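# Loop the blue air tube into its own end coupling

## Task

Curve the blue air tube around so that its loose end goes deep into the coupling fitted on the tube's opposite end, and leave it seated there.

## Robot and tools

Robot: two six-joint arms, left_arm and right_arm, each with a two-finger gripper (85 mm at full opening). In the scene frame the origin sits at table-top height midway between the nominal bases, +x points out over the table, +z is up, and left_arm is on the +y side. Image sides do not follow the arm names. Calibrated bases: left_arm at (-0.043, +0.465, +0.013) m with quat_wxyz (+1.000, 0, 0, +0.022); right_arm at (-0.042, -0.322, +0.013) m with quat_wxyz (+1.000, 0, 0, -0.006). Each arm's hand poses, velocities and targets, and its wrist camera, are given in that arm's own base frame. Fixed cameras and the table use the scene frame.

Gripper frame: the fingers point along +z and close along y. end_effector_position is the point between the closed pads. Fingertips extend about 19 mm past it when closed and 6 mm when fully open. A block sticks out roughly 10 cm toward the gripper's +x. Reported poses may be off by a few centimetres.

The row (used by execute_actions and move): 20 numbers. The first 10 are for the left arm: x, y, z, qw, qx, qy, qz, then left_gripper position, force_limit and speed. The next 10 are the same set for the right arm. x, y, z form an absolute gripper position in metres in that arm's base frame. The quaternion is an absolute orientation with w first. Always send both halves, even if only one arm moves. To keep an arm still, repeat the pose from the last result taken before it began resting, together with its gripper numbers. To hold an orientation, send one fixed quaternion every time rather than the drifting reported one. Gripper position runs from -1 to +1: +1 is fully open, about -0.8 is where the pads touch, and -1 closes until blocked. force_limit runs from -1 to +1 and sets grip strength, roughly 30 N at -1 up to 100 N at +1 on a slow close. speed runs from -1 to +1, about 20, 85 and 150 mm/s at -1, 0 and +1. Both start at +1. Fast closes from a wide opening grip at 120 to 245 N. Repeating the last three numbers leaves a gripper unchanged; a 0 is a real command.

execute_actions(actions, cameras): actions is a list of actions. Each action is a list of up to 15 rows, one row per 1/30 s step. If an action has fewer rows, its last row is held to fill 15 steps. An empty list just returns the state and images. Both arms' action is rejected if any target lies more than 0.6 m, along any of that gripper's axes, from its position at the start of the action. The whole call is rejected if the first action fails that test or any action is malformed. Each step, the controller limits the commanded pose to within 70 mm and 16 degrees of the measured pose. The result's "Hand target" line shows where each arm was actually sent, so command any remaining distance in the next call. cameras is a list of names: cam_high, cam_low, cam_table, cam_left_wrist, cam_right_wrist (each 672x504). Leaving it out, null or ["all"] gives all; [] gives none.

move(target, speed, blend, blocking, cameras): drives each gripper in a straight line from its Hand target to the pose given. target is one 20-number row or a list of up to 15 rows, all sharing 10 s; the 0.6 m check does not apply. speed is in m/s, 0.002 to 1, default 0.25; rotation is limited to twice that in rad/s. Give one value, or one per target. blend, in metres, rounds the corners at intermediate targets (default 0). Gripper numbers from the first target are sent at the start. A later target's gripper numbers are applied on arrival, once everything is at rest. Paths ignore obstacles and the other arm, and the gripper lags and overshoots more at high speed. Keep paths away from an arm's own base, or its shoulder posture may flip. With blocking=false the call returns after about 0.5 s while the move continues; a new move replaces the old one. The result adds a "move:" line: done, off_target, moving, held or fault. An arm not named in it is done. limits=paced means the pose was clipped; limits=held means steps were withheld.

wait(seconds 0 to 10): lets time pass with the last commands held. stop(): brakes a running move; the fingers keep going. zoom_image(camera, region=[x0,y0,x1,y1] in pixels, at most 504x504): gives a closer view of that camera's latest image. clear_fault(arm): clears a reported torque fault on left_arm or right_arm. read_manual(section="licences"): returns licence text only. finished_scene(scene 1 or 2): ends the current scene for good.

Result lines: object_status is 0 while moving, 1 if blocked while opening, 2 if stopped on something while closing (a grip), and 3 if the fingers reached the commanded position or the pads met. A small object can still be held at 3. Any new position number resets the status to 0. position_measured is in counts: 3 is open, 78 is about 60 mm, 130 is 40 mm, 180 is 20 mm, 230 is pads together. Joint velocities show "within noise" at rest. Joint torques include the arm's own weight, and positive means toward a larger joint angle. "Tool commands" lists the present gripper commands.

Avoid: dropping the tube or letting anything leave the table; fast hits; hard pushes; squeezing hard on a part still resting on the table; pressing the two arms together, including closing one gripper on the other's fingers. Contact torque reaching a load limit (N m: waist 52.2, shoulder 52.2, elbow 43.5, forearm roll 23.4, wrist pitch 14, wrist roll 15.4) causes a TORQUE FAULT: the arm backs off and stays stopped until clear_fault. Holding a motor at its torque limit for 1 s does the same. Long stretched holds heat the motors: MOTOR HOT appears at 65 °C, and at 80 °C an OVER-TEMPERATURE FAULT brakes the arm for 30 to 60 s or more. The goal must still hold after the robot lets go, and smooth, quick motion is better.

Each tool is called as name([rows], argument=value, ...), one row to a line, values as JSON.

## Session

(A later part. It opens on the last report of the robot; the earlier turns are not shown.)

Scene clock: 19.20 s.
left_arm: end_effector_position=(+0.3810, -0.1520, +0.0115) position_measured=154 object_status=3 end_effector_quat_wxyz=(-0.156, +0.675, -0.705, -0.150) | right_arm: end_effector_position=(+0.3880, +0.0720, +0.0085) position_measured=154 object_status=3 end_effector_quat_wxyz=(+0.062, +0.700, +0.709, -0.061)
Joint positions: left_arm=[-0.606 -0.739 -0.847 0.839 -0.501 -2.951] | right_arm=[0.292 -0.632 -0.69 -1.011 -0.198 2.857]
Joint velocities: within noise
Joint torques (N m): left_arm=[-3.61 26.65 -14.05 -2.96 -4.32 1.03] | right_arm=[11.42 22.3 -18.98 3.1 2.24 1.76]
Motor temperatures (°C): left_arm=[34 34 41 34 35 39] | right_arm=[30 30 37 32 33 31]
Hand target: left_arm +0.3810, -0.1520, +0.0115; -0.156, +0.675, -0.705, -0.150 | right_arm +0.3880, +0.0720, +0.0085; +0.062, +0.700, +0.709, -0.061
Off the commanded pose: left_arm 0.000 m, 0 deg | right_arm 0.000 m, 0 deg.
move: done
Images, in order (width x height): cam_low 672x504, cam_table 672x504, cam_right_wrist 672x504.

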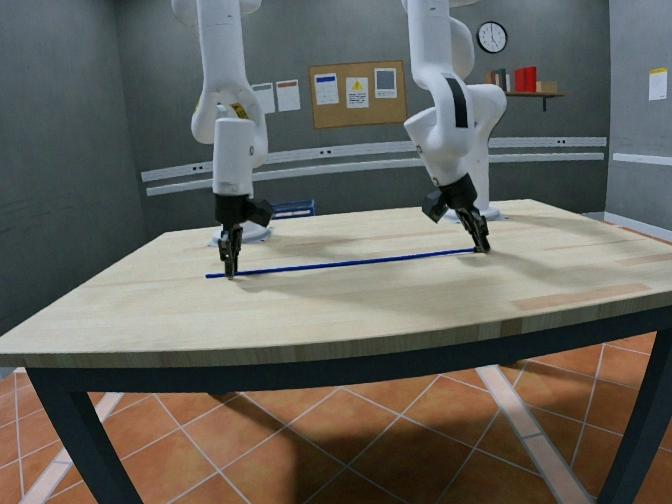

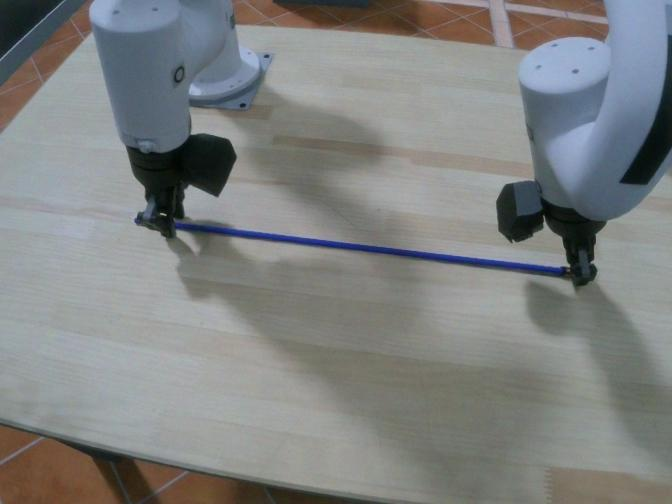

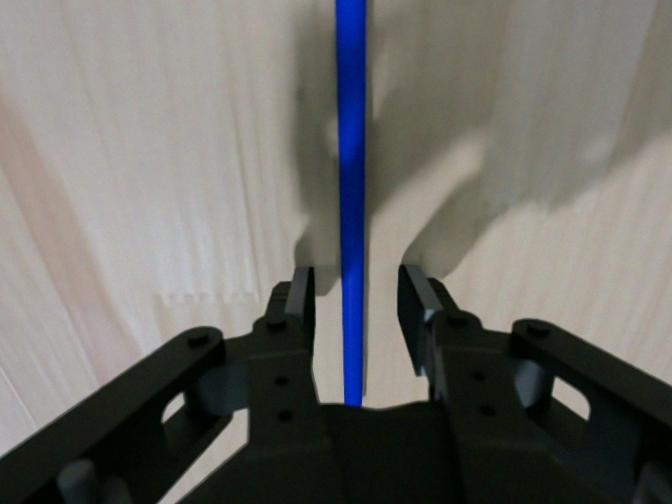

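move([
  [0.381,-0.152,0.0115,-0.1563,0.6751,-0.7053,-0.1496, -0.2,-1,-0.5, 0.387,0.078,0.0085,0.0620,0.7002,0.7086,-0.0613,-0.2,-1,-0.5],
  [0.381,-0.152,0.0115,-0.1563,0.6751,-0.7053,-0.1496, -1,-1,-1, 0.387,0.078,0.0085,0.0620,0.7002,0.7086,-0.0613,-1,-1,-1],
], speed=0.03, cameras=[])

wait(seconds=1)

zoom_image(camera="cam_low", region=[420, 150, 540, 270])

zoom_image(camera="cam_low", region=[180, 180, 300, 300])

Scene clock: 21.83 s.
left_arm: end_effector_position=(+0.3810, -0.1520, +0.0115) position_measured=196 object_status=2 end_effector_quat_wxyz=(-0.156, +0.675, -0.705, -0.150) | right_arm: end_effector_position=(+0.3870, +0.0780, +0.0085) position_measured=212 object_status=0 end_effector_quat_wxyz=(+0.062, +0.700, +0.709, -0.061)
Joint positions: left_arm=[-0.606 -0.739 -0.847 0.839 -0.501 -2.951] | right_arm=[0.307 -0.633 -0.692 -0.993 -0.2 2.854]
Joint velocities: within noise
Joint torques (N m): left_arm=[-4.63 27.48 -11.73 -3.16 -3.83 0.99] | right_arm=[11.09 22.72 -17.6 3.44 -2.85 -1.93]
Motor temperatures (°C): left_arm=[34 34 41 34 35 39] | right_arm=[30 30 37 32 33 31]
Hand target: left_arm +0.3810, -0.1520, +0.0115; -0.156, +0.675, -0.705, -0.150 | right_arm +0.3870, +0.0780, +0.0085; +0.062, +0.700, +0.709, -0.061
Off the commanded pose: left_arm 0.000 m, 0 deg | right_arm 0.000 m, 0 deg.
move: done
No camera images: "cameras" was empty.

Scene clock: 22.83 s.
left_arm: end_effector_position=(+0.3810, -0.1520, +0.0115) position_measured=196 object_status=2 end_effector_quat_wxyz=(-0.156, +0.675, -0.705, -0.150) | right_arm: end_effector_position=(+0.3870, +0.0780, +0.0085) position_measured=212 object_status=2 end_effector_quat_wxyz=(+0.062, +0.700, +0.709, -0.061)
Joint positions: left_arm=[-0.606 -0.739 -0.847 0.839 -0.501 -2.951] | right_arm=[0.307 -0.633 -0.692 -0.993 -0.2 2.854]
Joint velocities: within noise
Joint torques (N m): left_arm=[-3.94 30.31 -10.93 -2.79 -3.7 1.07] | right_arm=[10.12 22.53 -16.14 3.18 -2.53 -1.89]
Motor temperatures (°C): left_arm=[34 34 41 34 35 39] | right_arm=[30 30 37 32 33 31]
Hand target: left_arm +0.3810, -0.1520, +0.0115; -0.156, +0.675, -0.705, -0.150 | right_arm +0.3870, +0.0780, +0.0085; +0.062, +0.700, +0.709, -0.061
Tool commands: left_gripper/position=-1.0 left_gripper/force_limit=-1.0 left_gripper/speed=-1.0 right_gripper/position=-1.0 right_gripper/force_limit=-1.0 right_gripper/speed=-1.0
Off the commanded pose: left_arm 0.000 m, 0 deg | right_arm 0.000 m, 0 deg.
wait: 1.00 s; at rest by 0.17 s

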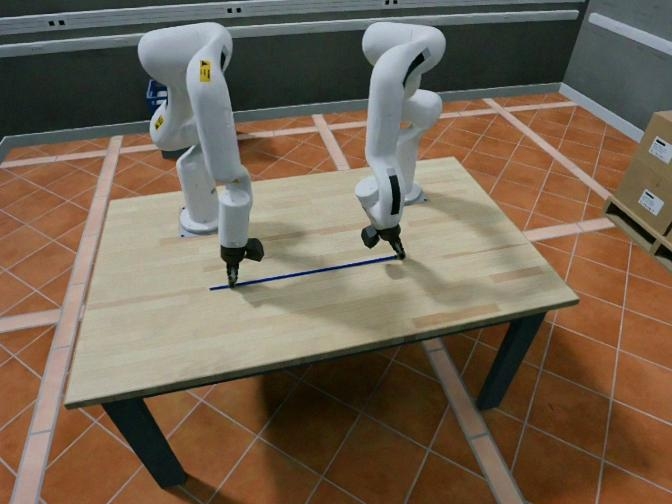

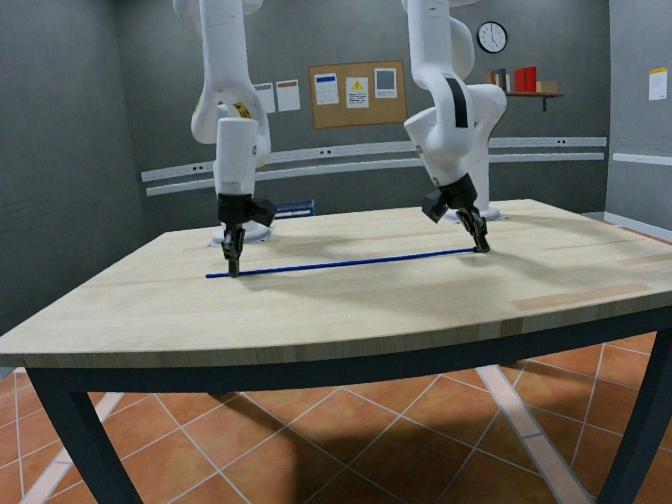

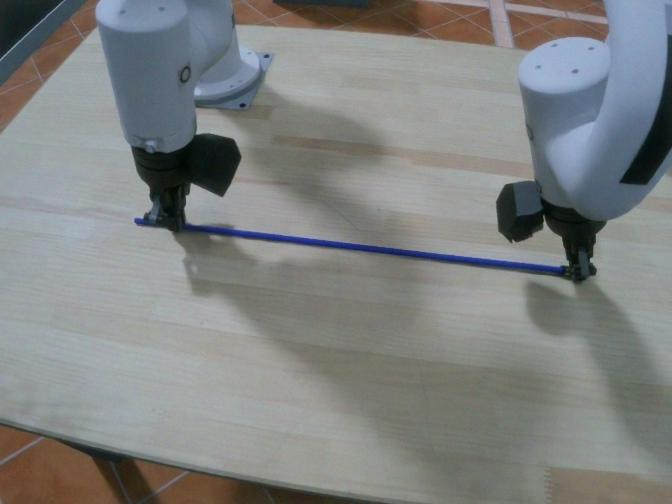

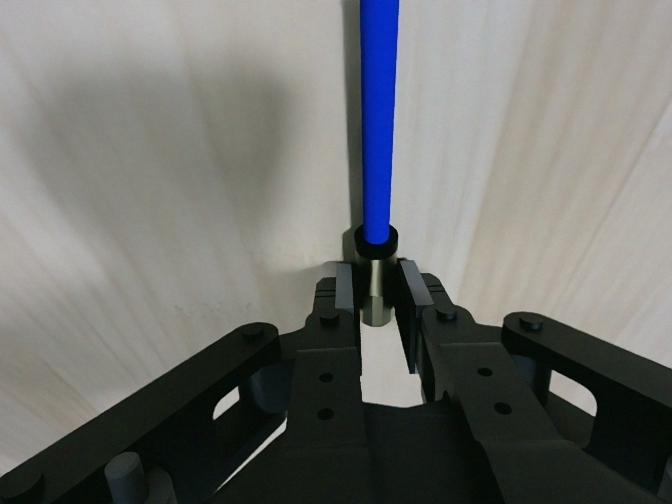

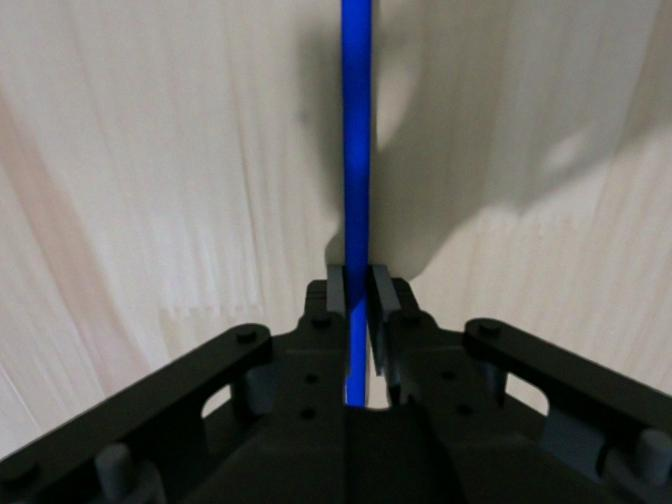

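Scaled by 4.200 from the camera's 672x504 image, which has a finer 960x720 frame.

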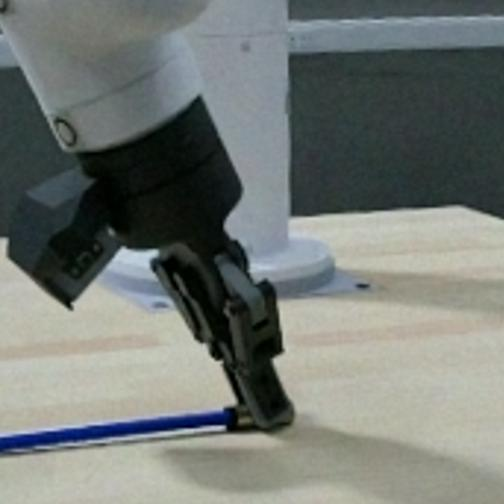

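Scaled by 4.200 from the camera's 672x504 image, which has a finer 960x720 frame.

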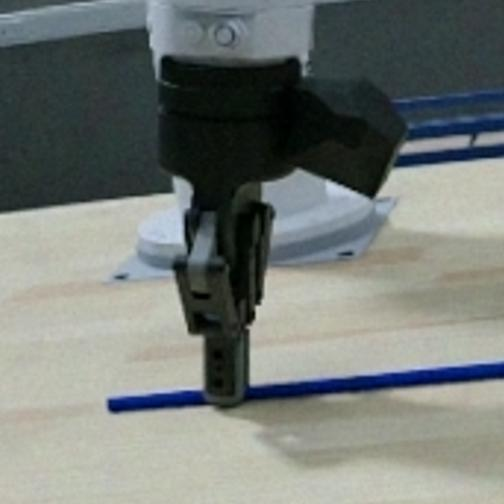

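move([
  [0.381,-0.152,0.1045,-0.1563,0.6751,-0.7053,-0.1496, -1,-1,-1, 0.387,0.078,0.1045,0.0620,0.7002,0.7086,-0.0613,-1,-1,-1],
  [0.381,-0.152,0.1045,-0.1563,0.6751,-0.7053,-0.1496, -0.98,0,-1, 0.387,0.078,0.1045,0.0620,0.7002,0.7086,-0.0613,-0.98,0,-1],
], speed=0.1)

zoom_image(camera="cam_low", region=[160, 120, 520, 300])

Scene clock: 27.70 s.
left_arm: end_effector_position=(+0.3810, -0.1520, +0.1045) position_measured=200 object_status=2 end_effector_quat_wxyz=(-0.156, +0.675, -0.705, -0.150) | right_arm: end_effector_position=(+0.3870, +0.0780, +0.1045) position_measured=216 object_status=0 end_effector_quat_wxyz=(+0.062, +0.700, +0.709, -0.061)
Joint positions: left_arm=[-0.606 -0.516 -0.805 0.646 -0.636 -2.723] | right_arm=[0.307 -0.379 -0.657 -0.48 -0.368 2.323]
Joint velocities: within noise
Joint torques (N m): left_arm=[3.72 39.99 -6.19 -2.72 -4.21 0.84] | right_arm=[-13.92 44.11 -23.63 3.89 -2.85 -1.74]
Motor temperatures (°C): left_arm=[34 34 41 34 35 39] | right_arm=[30 31 37 32 33 31]
Hand target: left_arm +0.3810, -0.1520, +0.1045; -0.156, +0.675, -0.705, -0.150 | right_arm +0.3870, +0.0780, +0.1045; +0.062, +0.700, +0.709, -0.061
Off the commanded pose: left_arm 0.000 m, 0 deg | right_arm 0.000 m, 0 deg.
move: done

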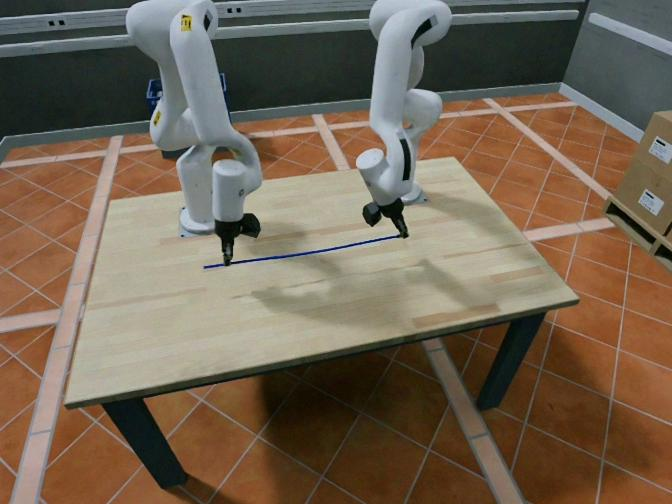

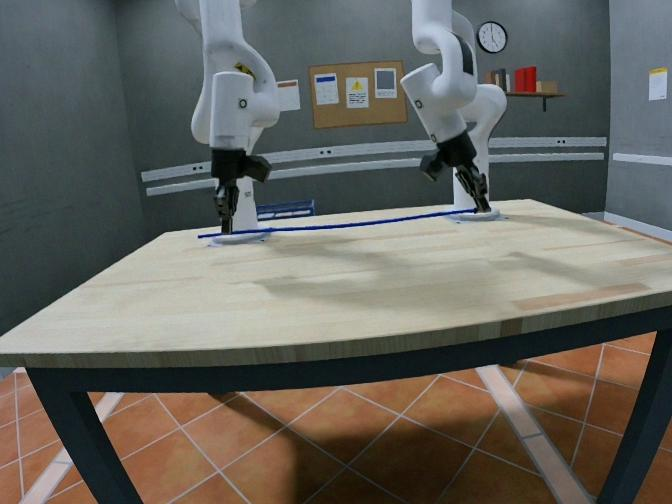

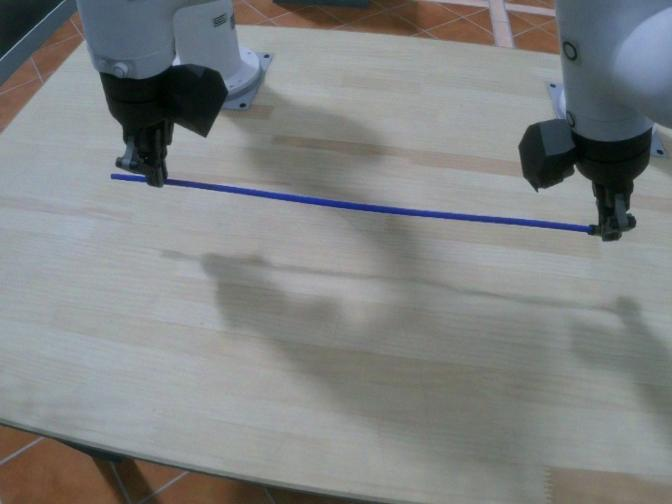

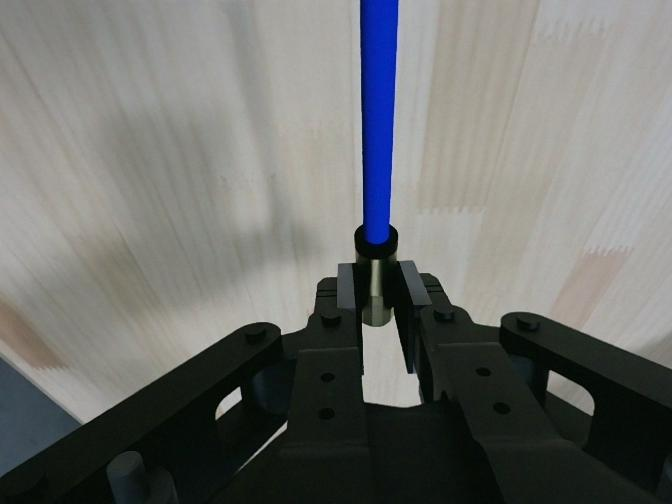

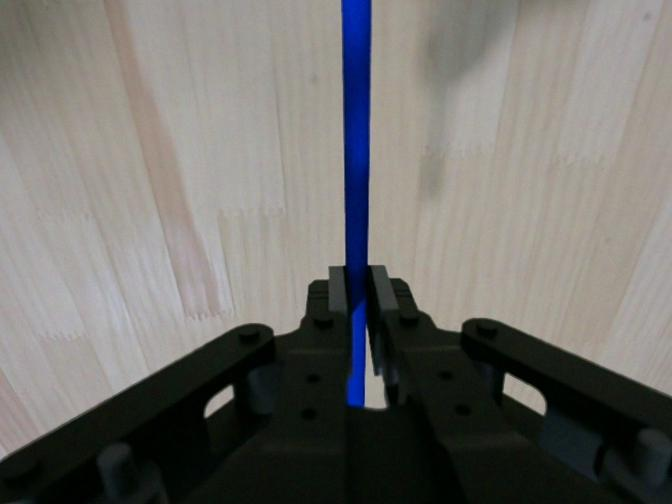

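Scaled by 1.400 from the camera's 672x504 image, which has a finer 960x720 frame.

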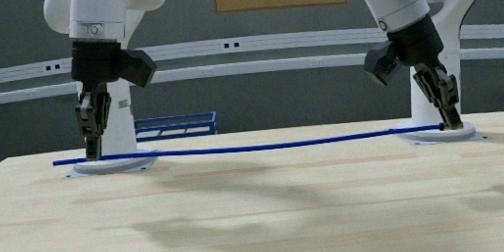

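move([
  [0.4198,-0.1561,0.1045,-0.1799,0.5424,-0.8118,-0.1202,-0.98,0,-1,0.4259,0.0870,0.1045,0.0717,0.5664,0.8195,-0.0496,-0.98,0,-1],
  [0.4547,-0.1707,0.1045,-0.1981,0.3933,-0.8936,-0.0872,-0.98,0,-1,0.4627,0.1074,0.1045,0.0793,0.4155,0.9054,-0.0364,-0.98,0,-1],
  [0.4839,-0.1945,0.1045,-0.2102,0.2321,-0.9483,-0.0514,-0.98,0,-1,0.4936,0.1374,0.1045,0.0844,0.2519,0.9638,-0.0221,-0.98,0,-1],
  [0.5053,-0.2257,0.1045,-0.2159,0.0639,-0.9742,-0.0142,-0.98,0,-1,0.5165,0.1756,0.1045,0.0869,0.0808,0.9929,-0.0071,-0.98,0,-1],
  [0.5175,-0.2621,0.1045,-0.2151,-0.1063,-0.9705,0.0236,-0.98,0,-1,0.5297,0.2194,0.1045,0.0868,-0.0928,0.9918,0.0081,-0.98,0,-1],
], speed=0.2, blend=0.01)

Scene clock: 33.17 s.
left_arm: end_effector_position=(+0.5175, -0.2622, +0.1046) position_measured=200 object_status=2 end_effector_quat_wxyz=(+0.214, +0.106, +0.971, -0.023) | right_arm: end_effector_position=(+0.5297, +0.2194, +0.1045) position_measured=216 object_status=2 end_effector_quat_wxyz=(+0.087, -0.093, +0.992, +0.008)
Joint positions: left_arm=[-0.526 -0.546 -0.858 2.241 -0.166 -2.529] | right_arm=[0.41 -0.598 -1.016 -0.157 -0.251 0.372]
Joint velocities: within noise
Joint torques (N m): left_arm=[6.82 42.14 -6.38 4.58 -4.05 -0.7] | right_arm=[-13.22 26.8 -27.05 3.24 -2.13 -2.1]
Motor temperatures (°C): left_arm=[34 34 41 34 35 39] | right_arm=[30 31 37 32 33 31]
Hand target: left_arm +0.5175, -0.2622, +0.1046; +0.214, +0.106, +0.971, -0.023 | right_arm +0.5297, +0.2194, +0.1045; +0.087, -0.093, +0.992, +0.008
Off the commanded pose: left_arm 0.000 m, 0 deg | right_arm 0.000 m, 0 deg.
move: done

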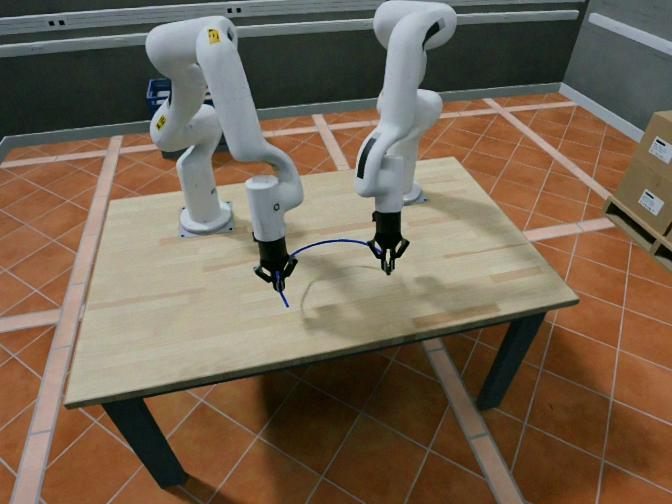

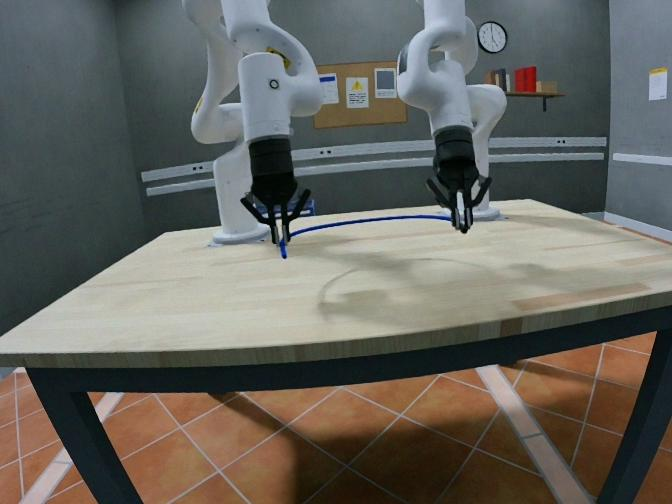

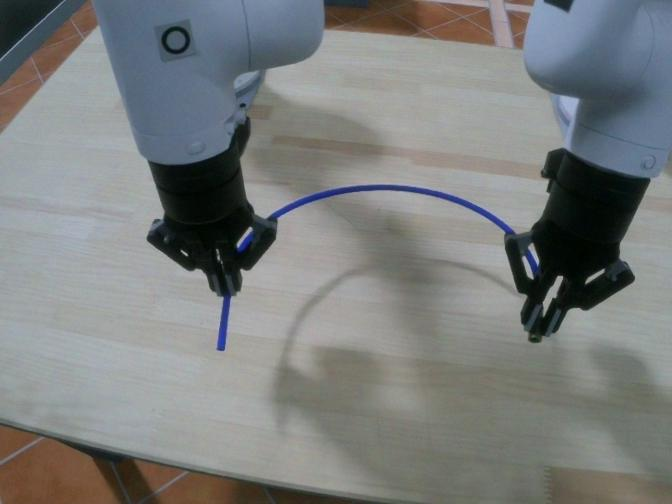

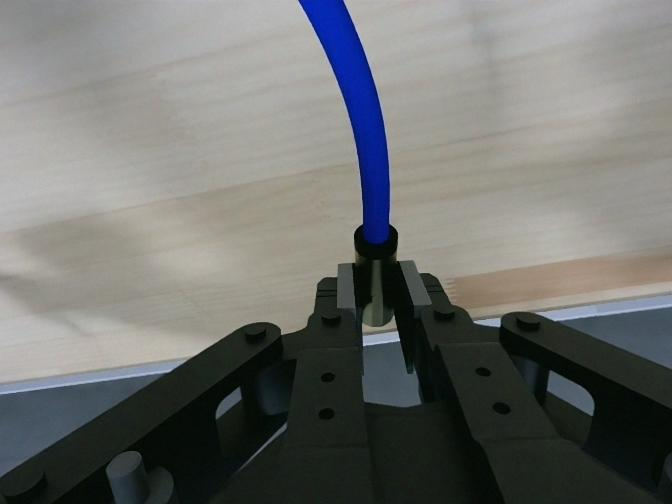

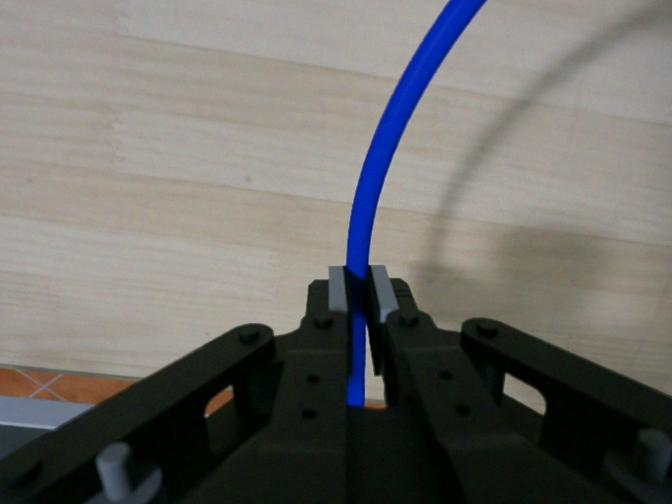

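move([
  [0.5197,-0.3011,0.1045,-0.2077,-0.2732,-0.9372,0.0605,-0.98,0,-1,0.5325,0.2658,0.1045,0.0841,-0.2637,0.9606,0.0231,-0.98,0,-1],
  [0.5146,-0.3403,0.1045,-0.1941,-0.4318,-0.8756,0.0957,-0.98,0,-1,0.5275,0.3124,0.1045,0.0788,-0.4266,0.9003,0.0373,-0.98,0,-1],
  [0.5070,-0.3635,0.1045,-0.1799,-0.5424,-0.8118,0.1202,-0.98,0,-1,0.5196,0.3383,0.1045,0.0733,-0.5403,0.8369,0.0473,-0.98,0,-1],
  [0.5057,-0.3596,0.1045,-0.1496,-0.7053,-0.6751,0.1563,-0.98,0,-1,0.5161,0.3351,0.1045,0.0613,-0.7087,0.7001,0.0620,-0.98,0,-1],
], speed=0.17, blend=0.005)

zoom_image(camera="cam_high", region=[240, 200, 440, 350])

zoom_image(camera="cam_low", region=[240, 130, 440, 280])

zoom_image(camera="cam_table", region=[230, 180, 530, 405])

Scene clock: 38.70 s.
left_arm: end_effector_position=(+0.5057, -0.3596, +0.1045) position_measured=200 object_status=2 end_effector_quat_wxyz=(+0.150, +0.705, +0.675, -0.156) | right_arm: end_effector_position=(+0.5161, +0.3351, +0.1045) position_measured=216 object_status=2 end_effector_quat_wxyz=(-0.061, +0.709, -0.700, -0.062)
Joint positions: left_arm=[-0.457 -0.706 -1.142 5.246 -0.466 -4.176] | right_arm=[0.512 -0.715 -1.219 0.362 -0.445 -1.394]
Joint velocities: within noise
Joint torques (N m): left_arm=[-2.79 31.31 -18.6 4.66 -3.72 -0.74] | right_arm=[-11.29 34.47 -25.77 3.15 -2.59 -2.08]
Motor temperatures (°C): left_arm=[34 34 42 34 35 39] | right_arm=[30 31 37 32 33 31]
Hand target: left_arm +0.5057, -0.3596, +0.1045; +0.150, +0.705, +0.675, -0.156 | right_arm +0.5161, +0.3351, +0.1045; -0.061, +0.709, -0.700, -0.062
Off the commanded pose: left_arm 0.000 m, 0 deg | right_arm 0.000 m, 0 deg.
move: done

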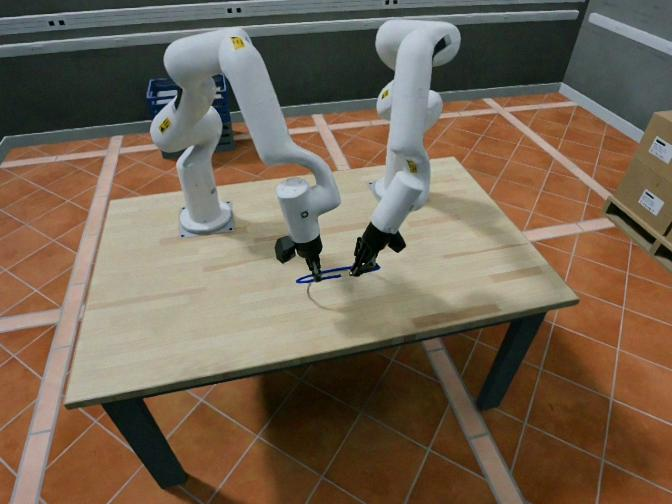

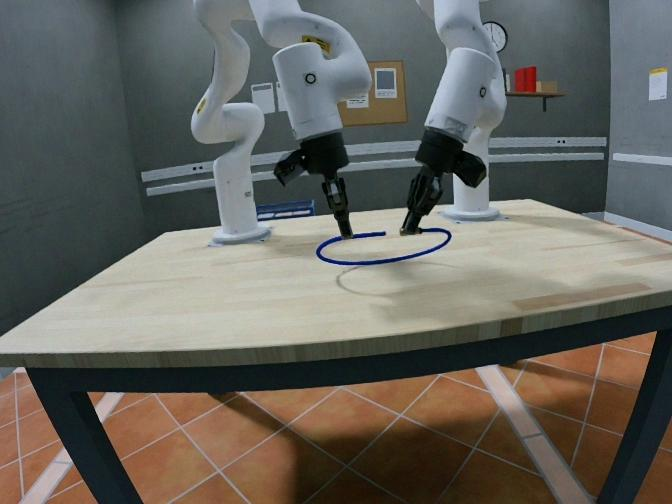

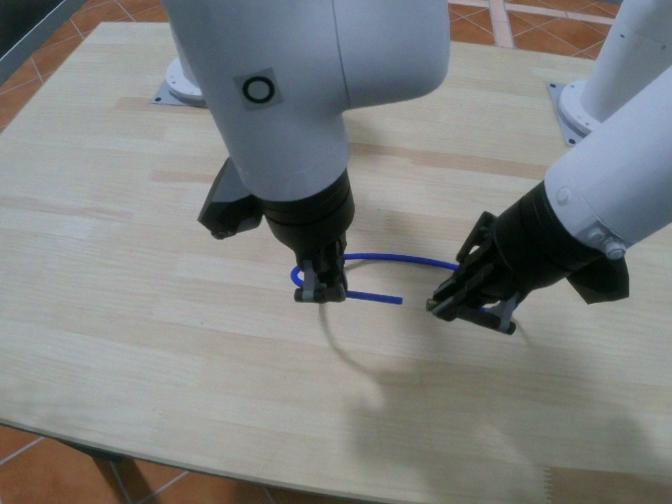

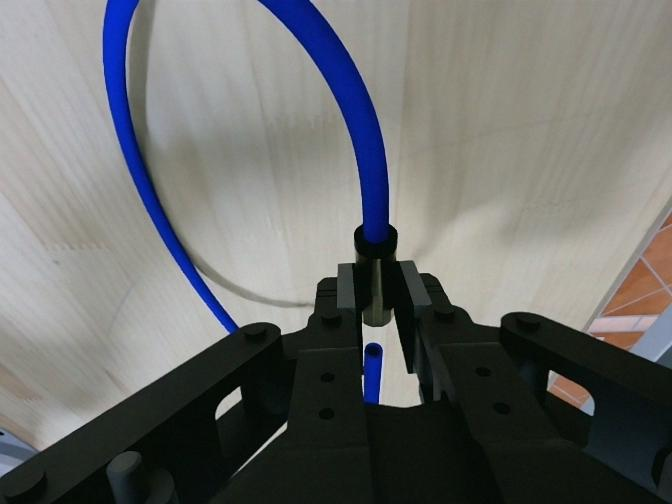

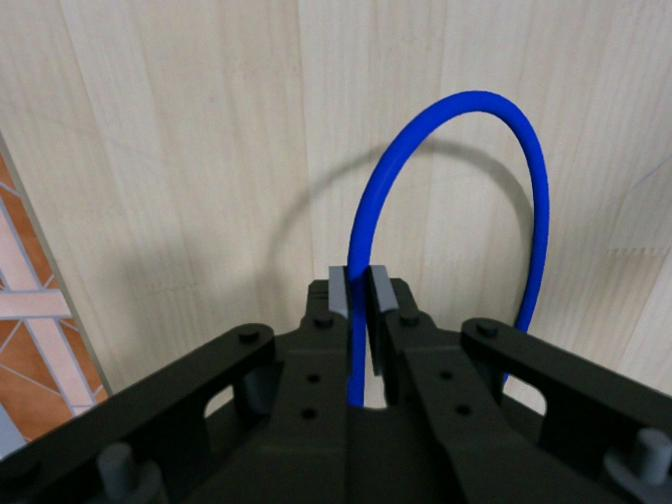

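Scaled by 2.520 from the camera's 672x504 image, which has a finer 960x720 frame.

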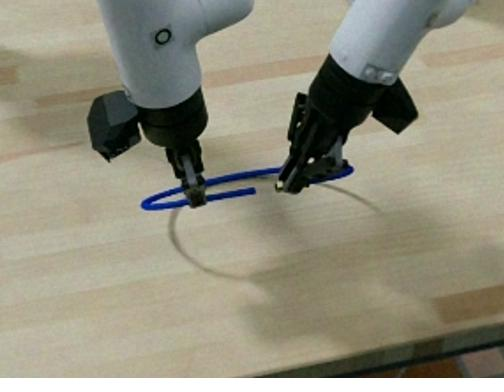

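Scaled by 2.520 from the camera's 672x504 image, which has a finer 960x720 frame.

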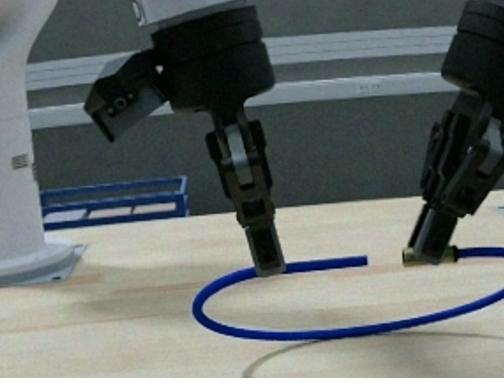

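Scaled by 1.680 from the camera's 672x504 image, which has a finer 960x720 frame.

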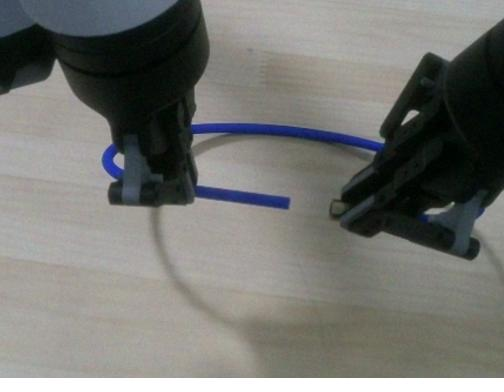

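zoom_image(camera="cam_low", region=[340, 205, 430, 260])

zoom_image(camera="cam_table", region=[330, 260, 470, 340])

zoom_image(camera="cam_left_wrist", region=[300, 200, 450, 420])

zoom_image(camera="cam_high", region=[300, 240, 390, 300])

Scaled by 5.600 from the camera's 672x504 image, which has a finer 960x720 frame.

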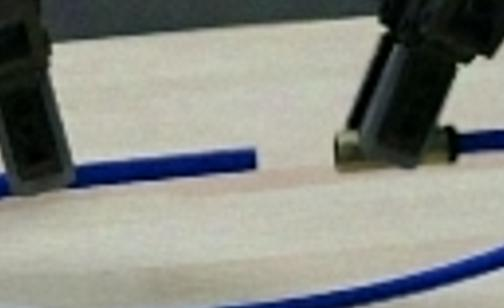

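Scaled by 3.600 from the camera's 672x504 image, which has a finer 960x720 frame.

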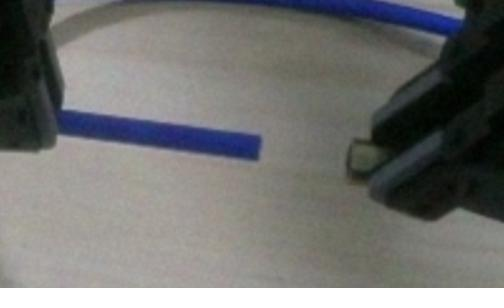

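Scaled by 2.291 from the camera's 672x504 image, which has a finer 960x720 frame.

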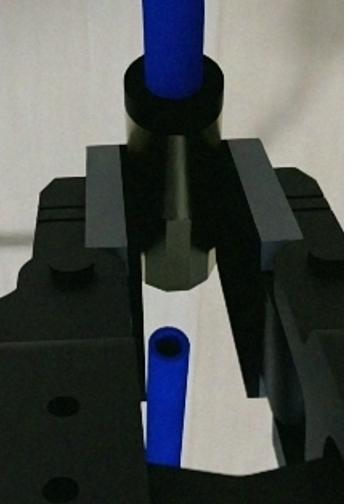

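Scaled by 5.600 from the camera's 672x504 image, which has a finer 960x720 frame.

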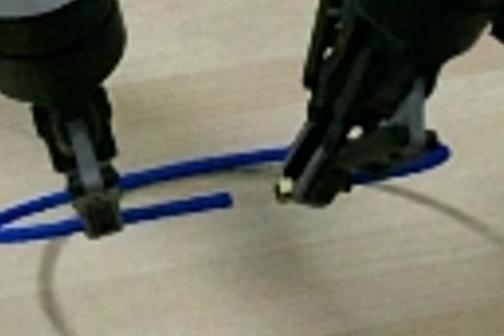

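move(target=[0.5057,-0.3596,0.1045,-0.1496,-0.7053,-0.6751,0.1563,-0.98,0,-1,0.5158,0.3571,0.1045,0.0613,-0.7087,0.7001,0.0620,-0.98,0,-1], speed=0.05)

zoom_image(camera="cam_low", region=[340, 205, 430, 260])

zoom_image(camera="cam_table", region=[330, 260, 470, 340])

zoom_image(camera="cam_left_wrist", region=[300, 200, 450, 420])

zoom_image(camera="cam_high", region=[300, 240, 390, 300])

Scene clock: 42.67 s.
left_arm: end_effector_position=(+0.5057, -0.3596, +0.1045) position_measured=200 object_status=2 end_effector_quat_wxyz=(+0.150, +0.705, +0.675, -0.156) | right_arm: end_effector_position=(+0.5158, +0.3571, +0.1045) position_measured=216 object_status=2 end_effector_quat_wxyz=(-0.061, +0.709, -0.700, -0.062)
Joint positions: left_arm=[-0.457 -0.706 -1.142 5.246 -0.466 -4.177] | right_arm=[0.544 -0.735 -1.255 0.348 -0.454 -1.347]
Joint velocities: within noise
Joint torques (N m): left_arm=[-3.61 33.39 -17.83 4.44 -3.22 -0.85] | right_arm=[11.03 34.85 -28.64 -2.38 -2.51 1.6]
Motor temperatures (°C): left_arm=[34 34 42 34 35 39] | right_arm=[30 31 37 32 33 31]
Hand target: left_arm +0.5057, -0.3596, +0.1045; +0.150, +0.705, +0.675, -0.156 | right_arm +0.5158, +0.3571, +0.1045; -0.061, +0.709, -0.700, -0.062
Off the commanded pose: left_arm 0.000 m, 0 deg | right_arm 0.000 m, 0 deg.
move: done

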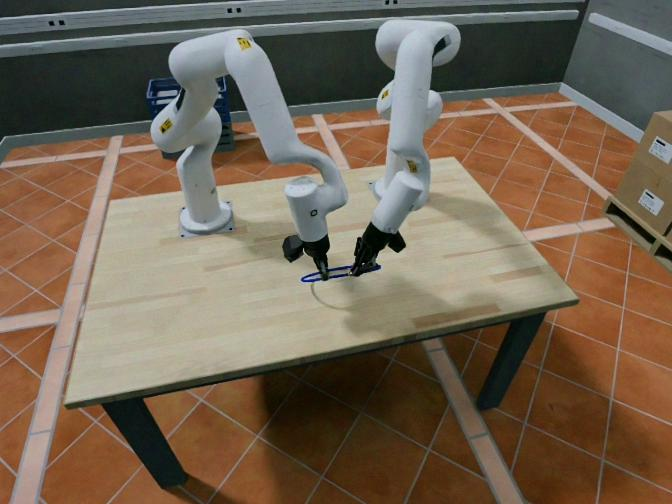

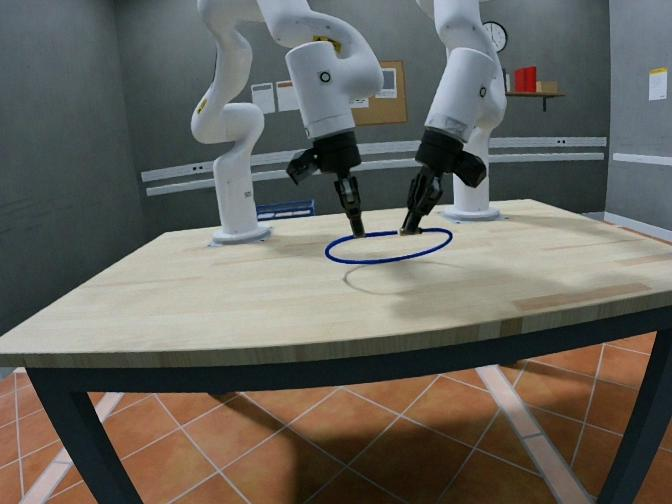

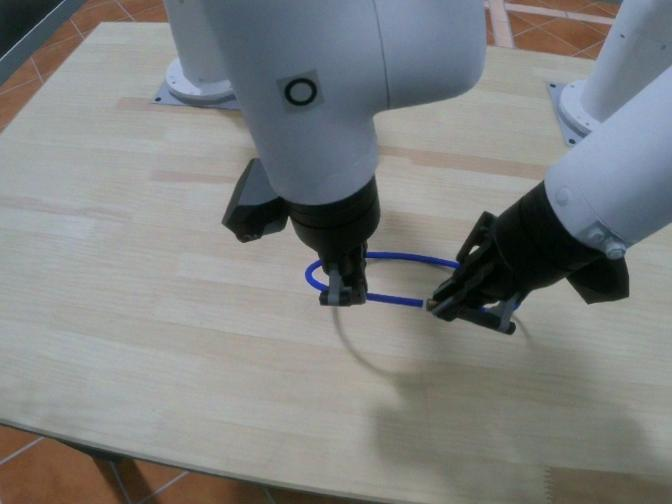

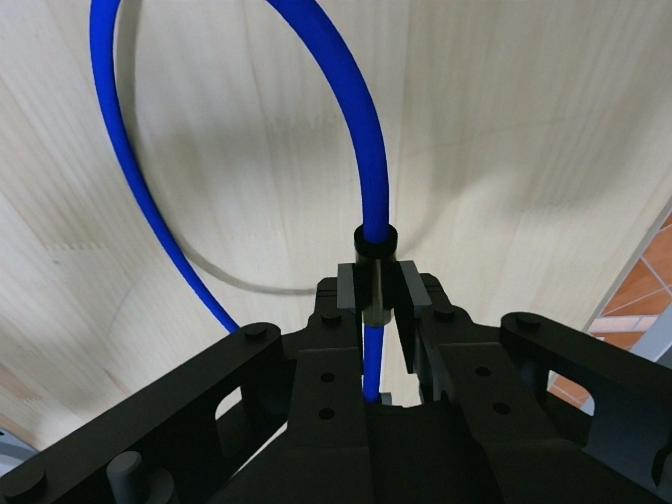

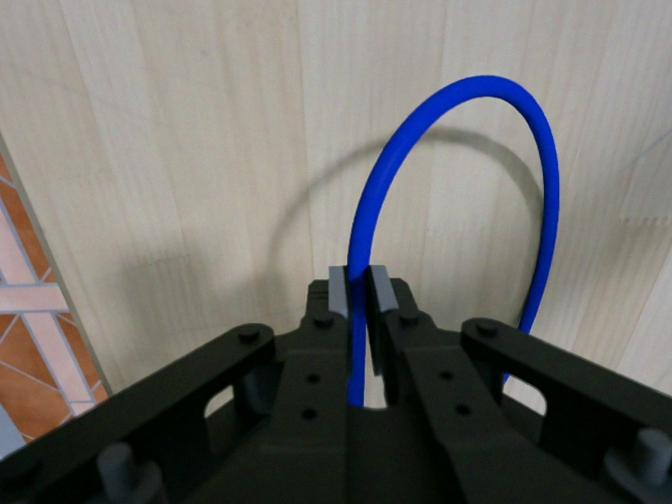

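Scaled by 5.600 from the camera's 672x504 image, which has a finer 960x720 frame.

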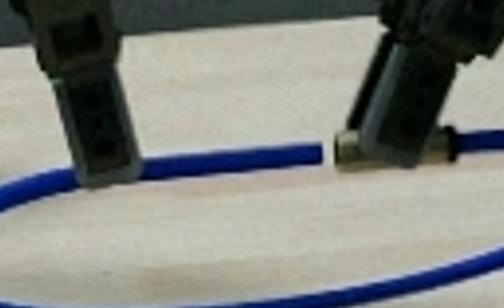

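Scaled by 3.600 from the camera's 672x504 image, which has a finer 960x720 frame.

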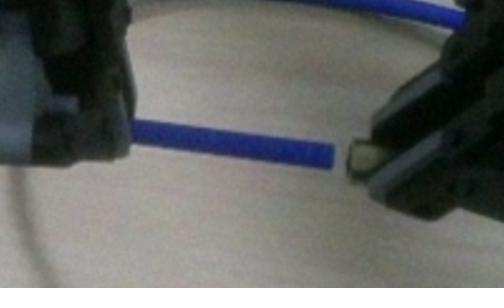

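Scaled by 2.291 from the camera's 672x504 image, which has a finer 960x720 frame.

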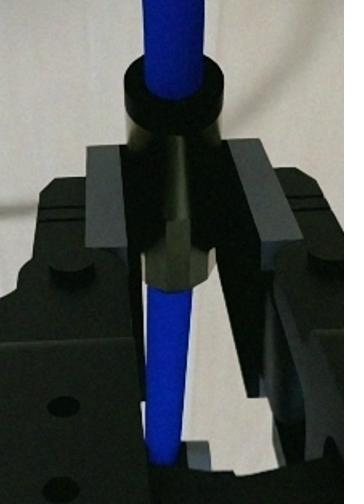

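Scaled by 5.600 from the camera's 672x504 image, which has a finer 960x720 frame.

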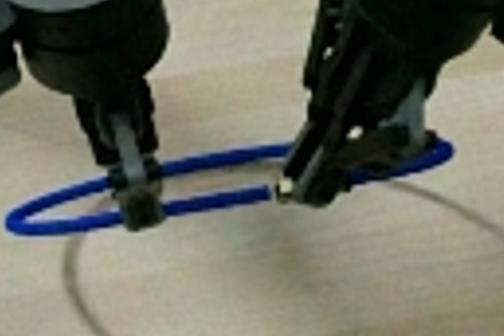

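move(target=[0.5057,-0.3596,0.1045,-0.1496,-0.7053,-0.6751,0.1563,-0.98,0,-1,0.5178,0.3586,0.1055,0.0613,-0.7087,0.7001,0.0620,-0.98,0,-1], speed=0.03)

zoom_image(camera="cam_low", region=[340, 205, 430, 260])

zoom_image(camera="cam_table", region=[360, 260, 460, 340])

zoom_image(camera="cam_left_wrist", region=[300, 200, 450, 420])

Scene clock: 44.10 s.
left_arm: end_effector_position=(+0.5057, -0.3596, +0.1045) position_measured=200 object_status=2 end_effector_quat_wxyz=(+0.150, +0.705, +0.675, -0.156) | right_arm: end_effector_position=(+0.5178, +0.3586, +0.1055) position_measured=216 object_status=2 end_effector_quat_wxyz=(-0.061, +0.709, -0.700, -0.062)
Joint positions: left_arm=[-0.457 -0.706 -1.142 5.246 -0.466 -4.177] | right_arm=[0.545 -0.739 -1.264 0.344 -0.459 -1.343]
Joint velocities: within noise
Joint torques (N m): left_arm=[-3.98 31.69 -17.36 4.17 -3.45 -1.08] | right_arm=[11.09 34.8 -28.86 -2.28 -2.64 1.51]
Motor temperatures (°C): left_arm=[34 34 42 34 36 39] | right_arm=[30 31 37 32 33 31]
Hand target: left_arm +0.5057, -0.3596, +0.1045; +0.150, +0.705, +0.675, -0.156 | right_arm +0.5178, +0.3586, +0.1055; -0.061, +0.709, -0.700, -0.062
Off the commanded pose: left_arm 0.000 m, 0 deg | right_arm 0.000 m, 0 deg.
move: done

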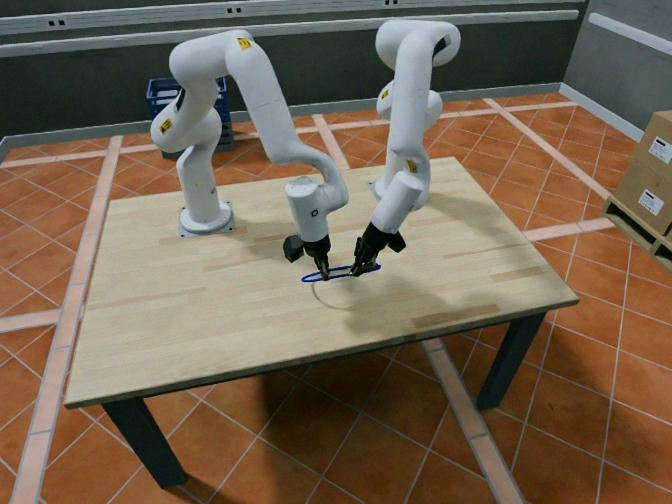

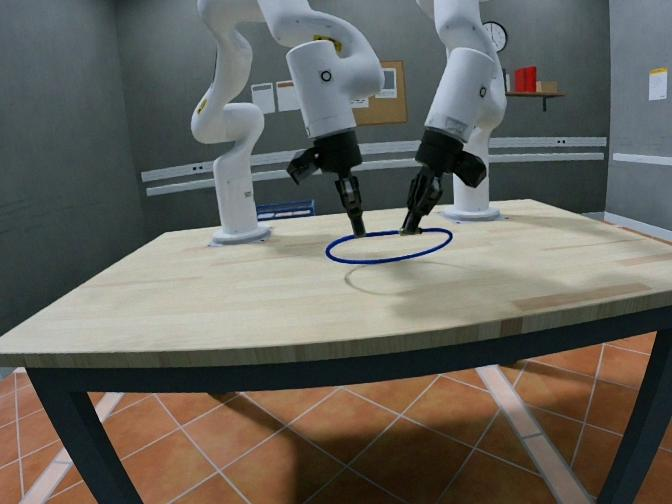

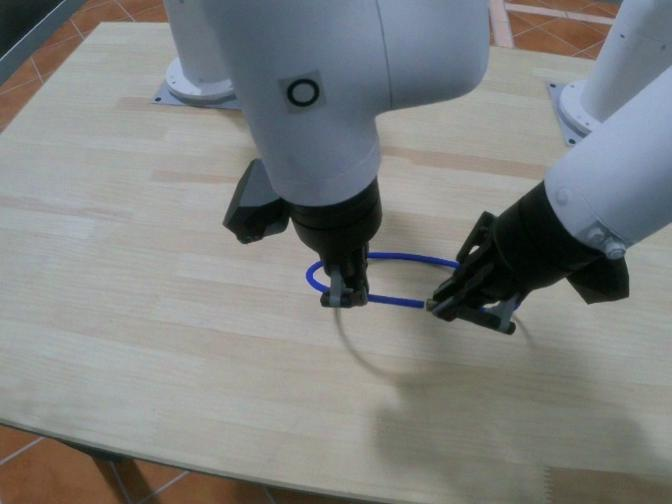

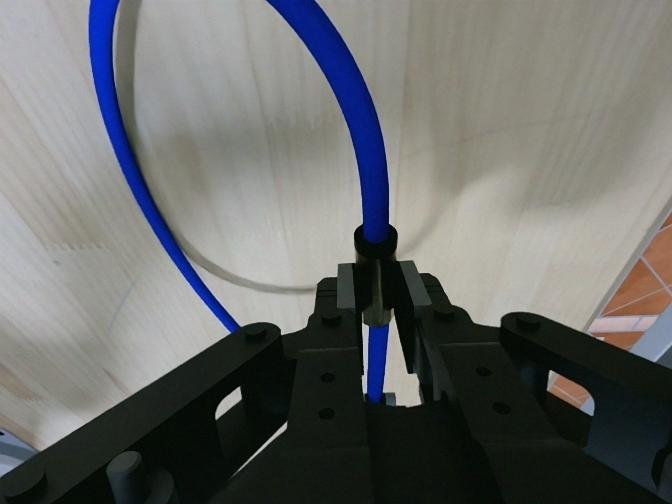

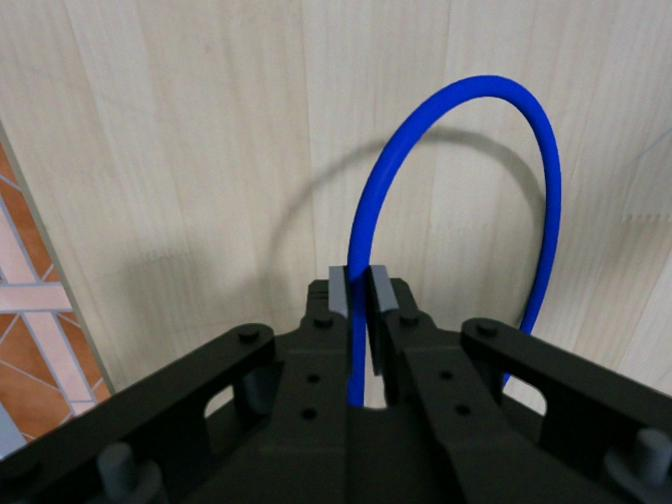

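Scaled by 5.600 from the camera's 672x504 image, which has a finer 960x720 frame.

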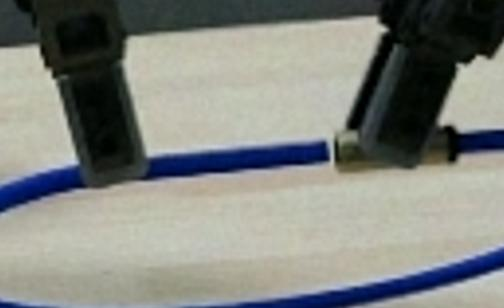

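Scaled by 5.040 from the camera's 672x504 image, which has a finer 960x720 frame.

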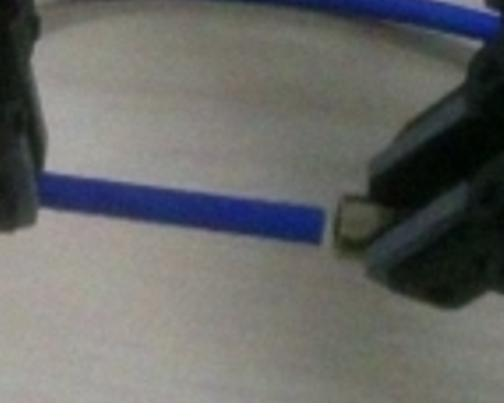

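Scaled by 2.291 from the camera's 672x504 image, which has a finer 960x720 frame.

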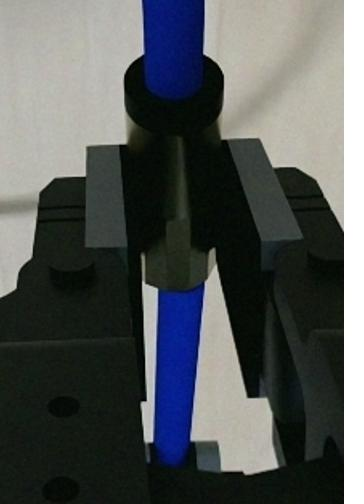

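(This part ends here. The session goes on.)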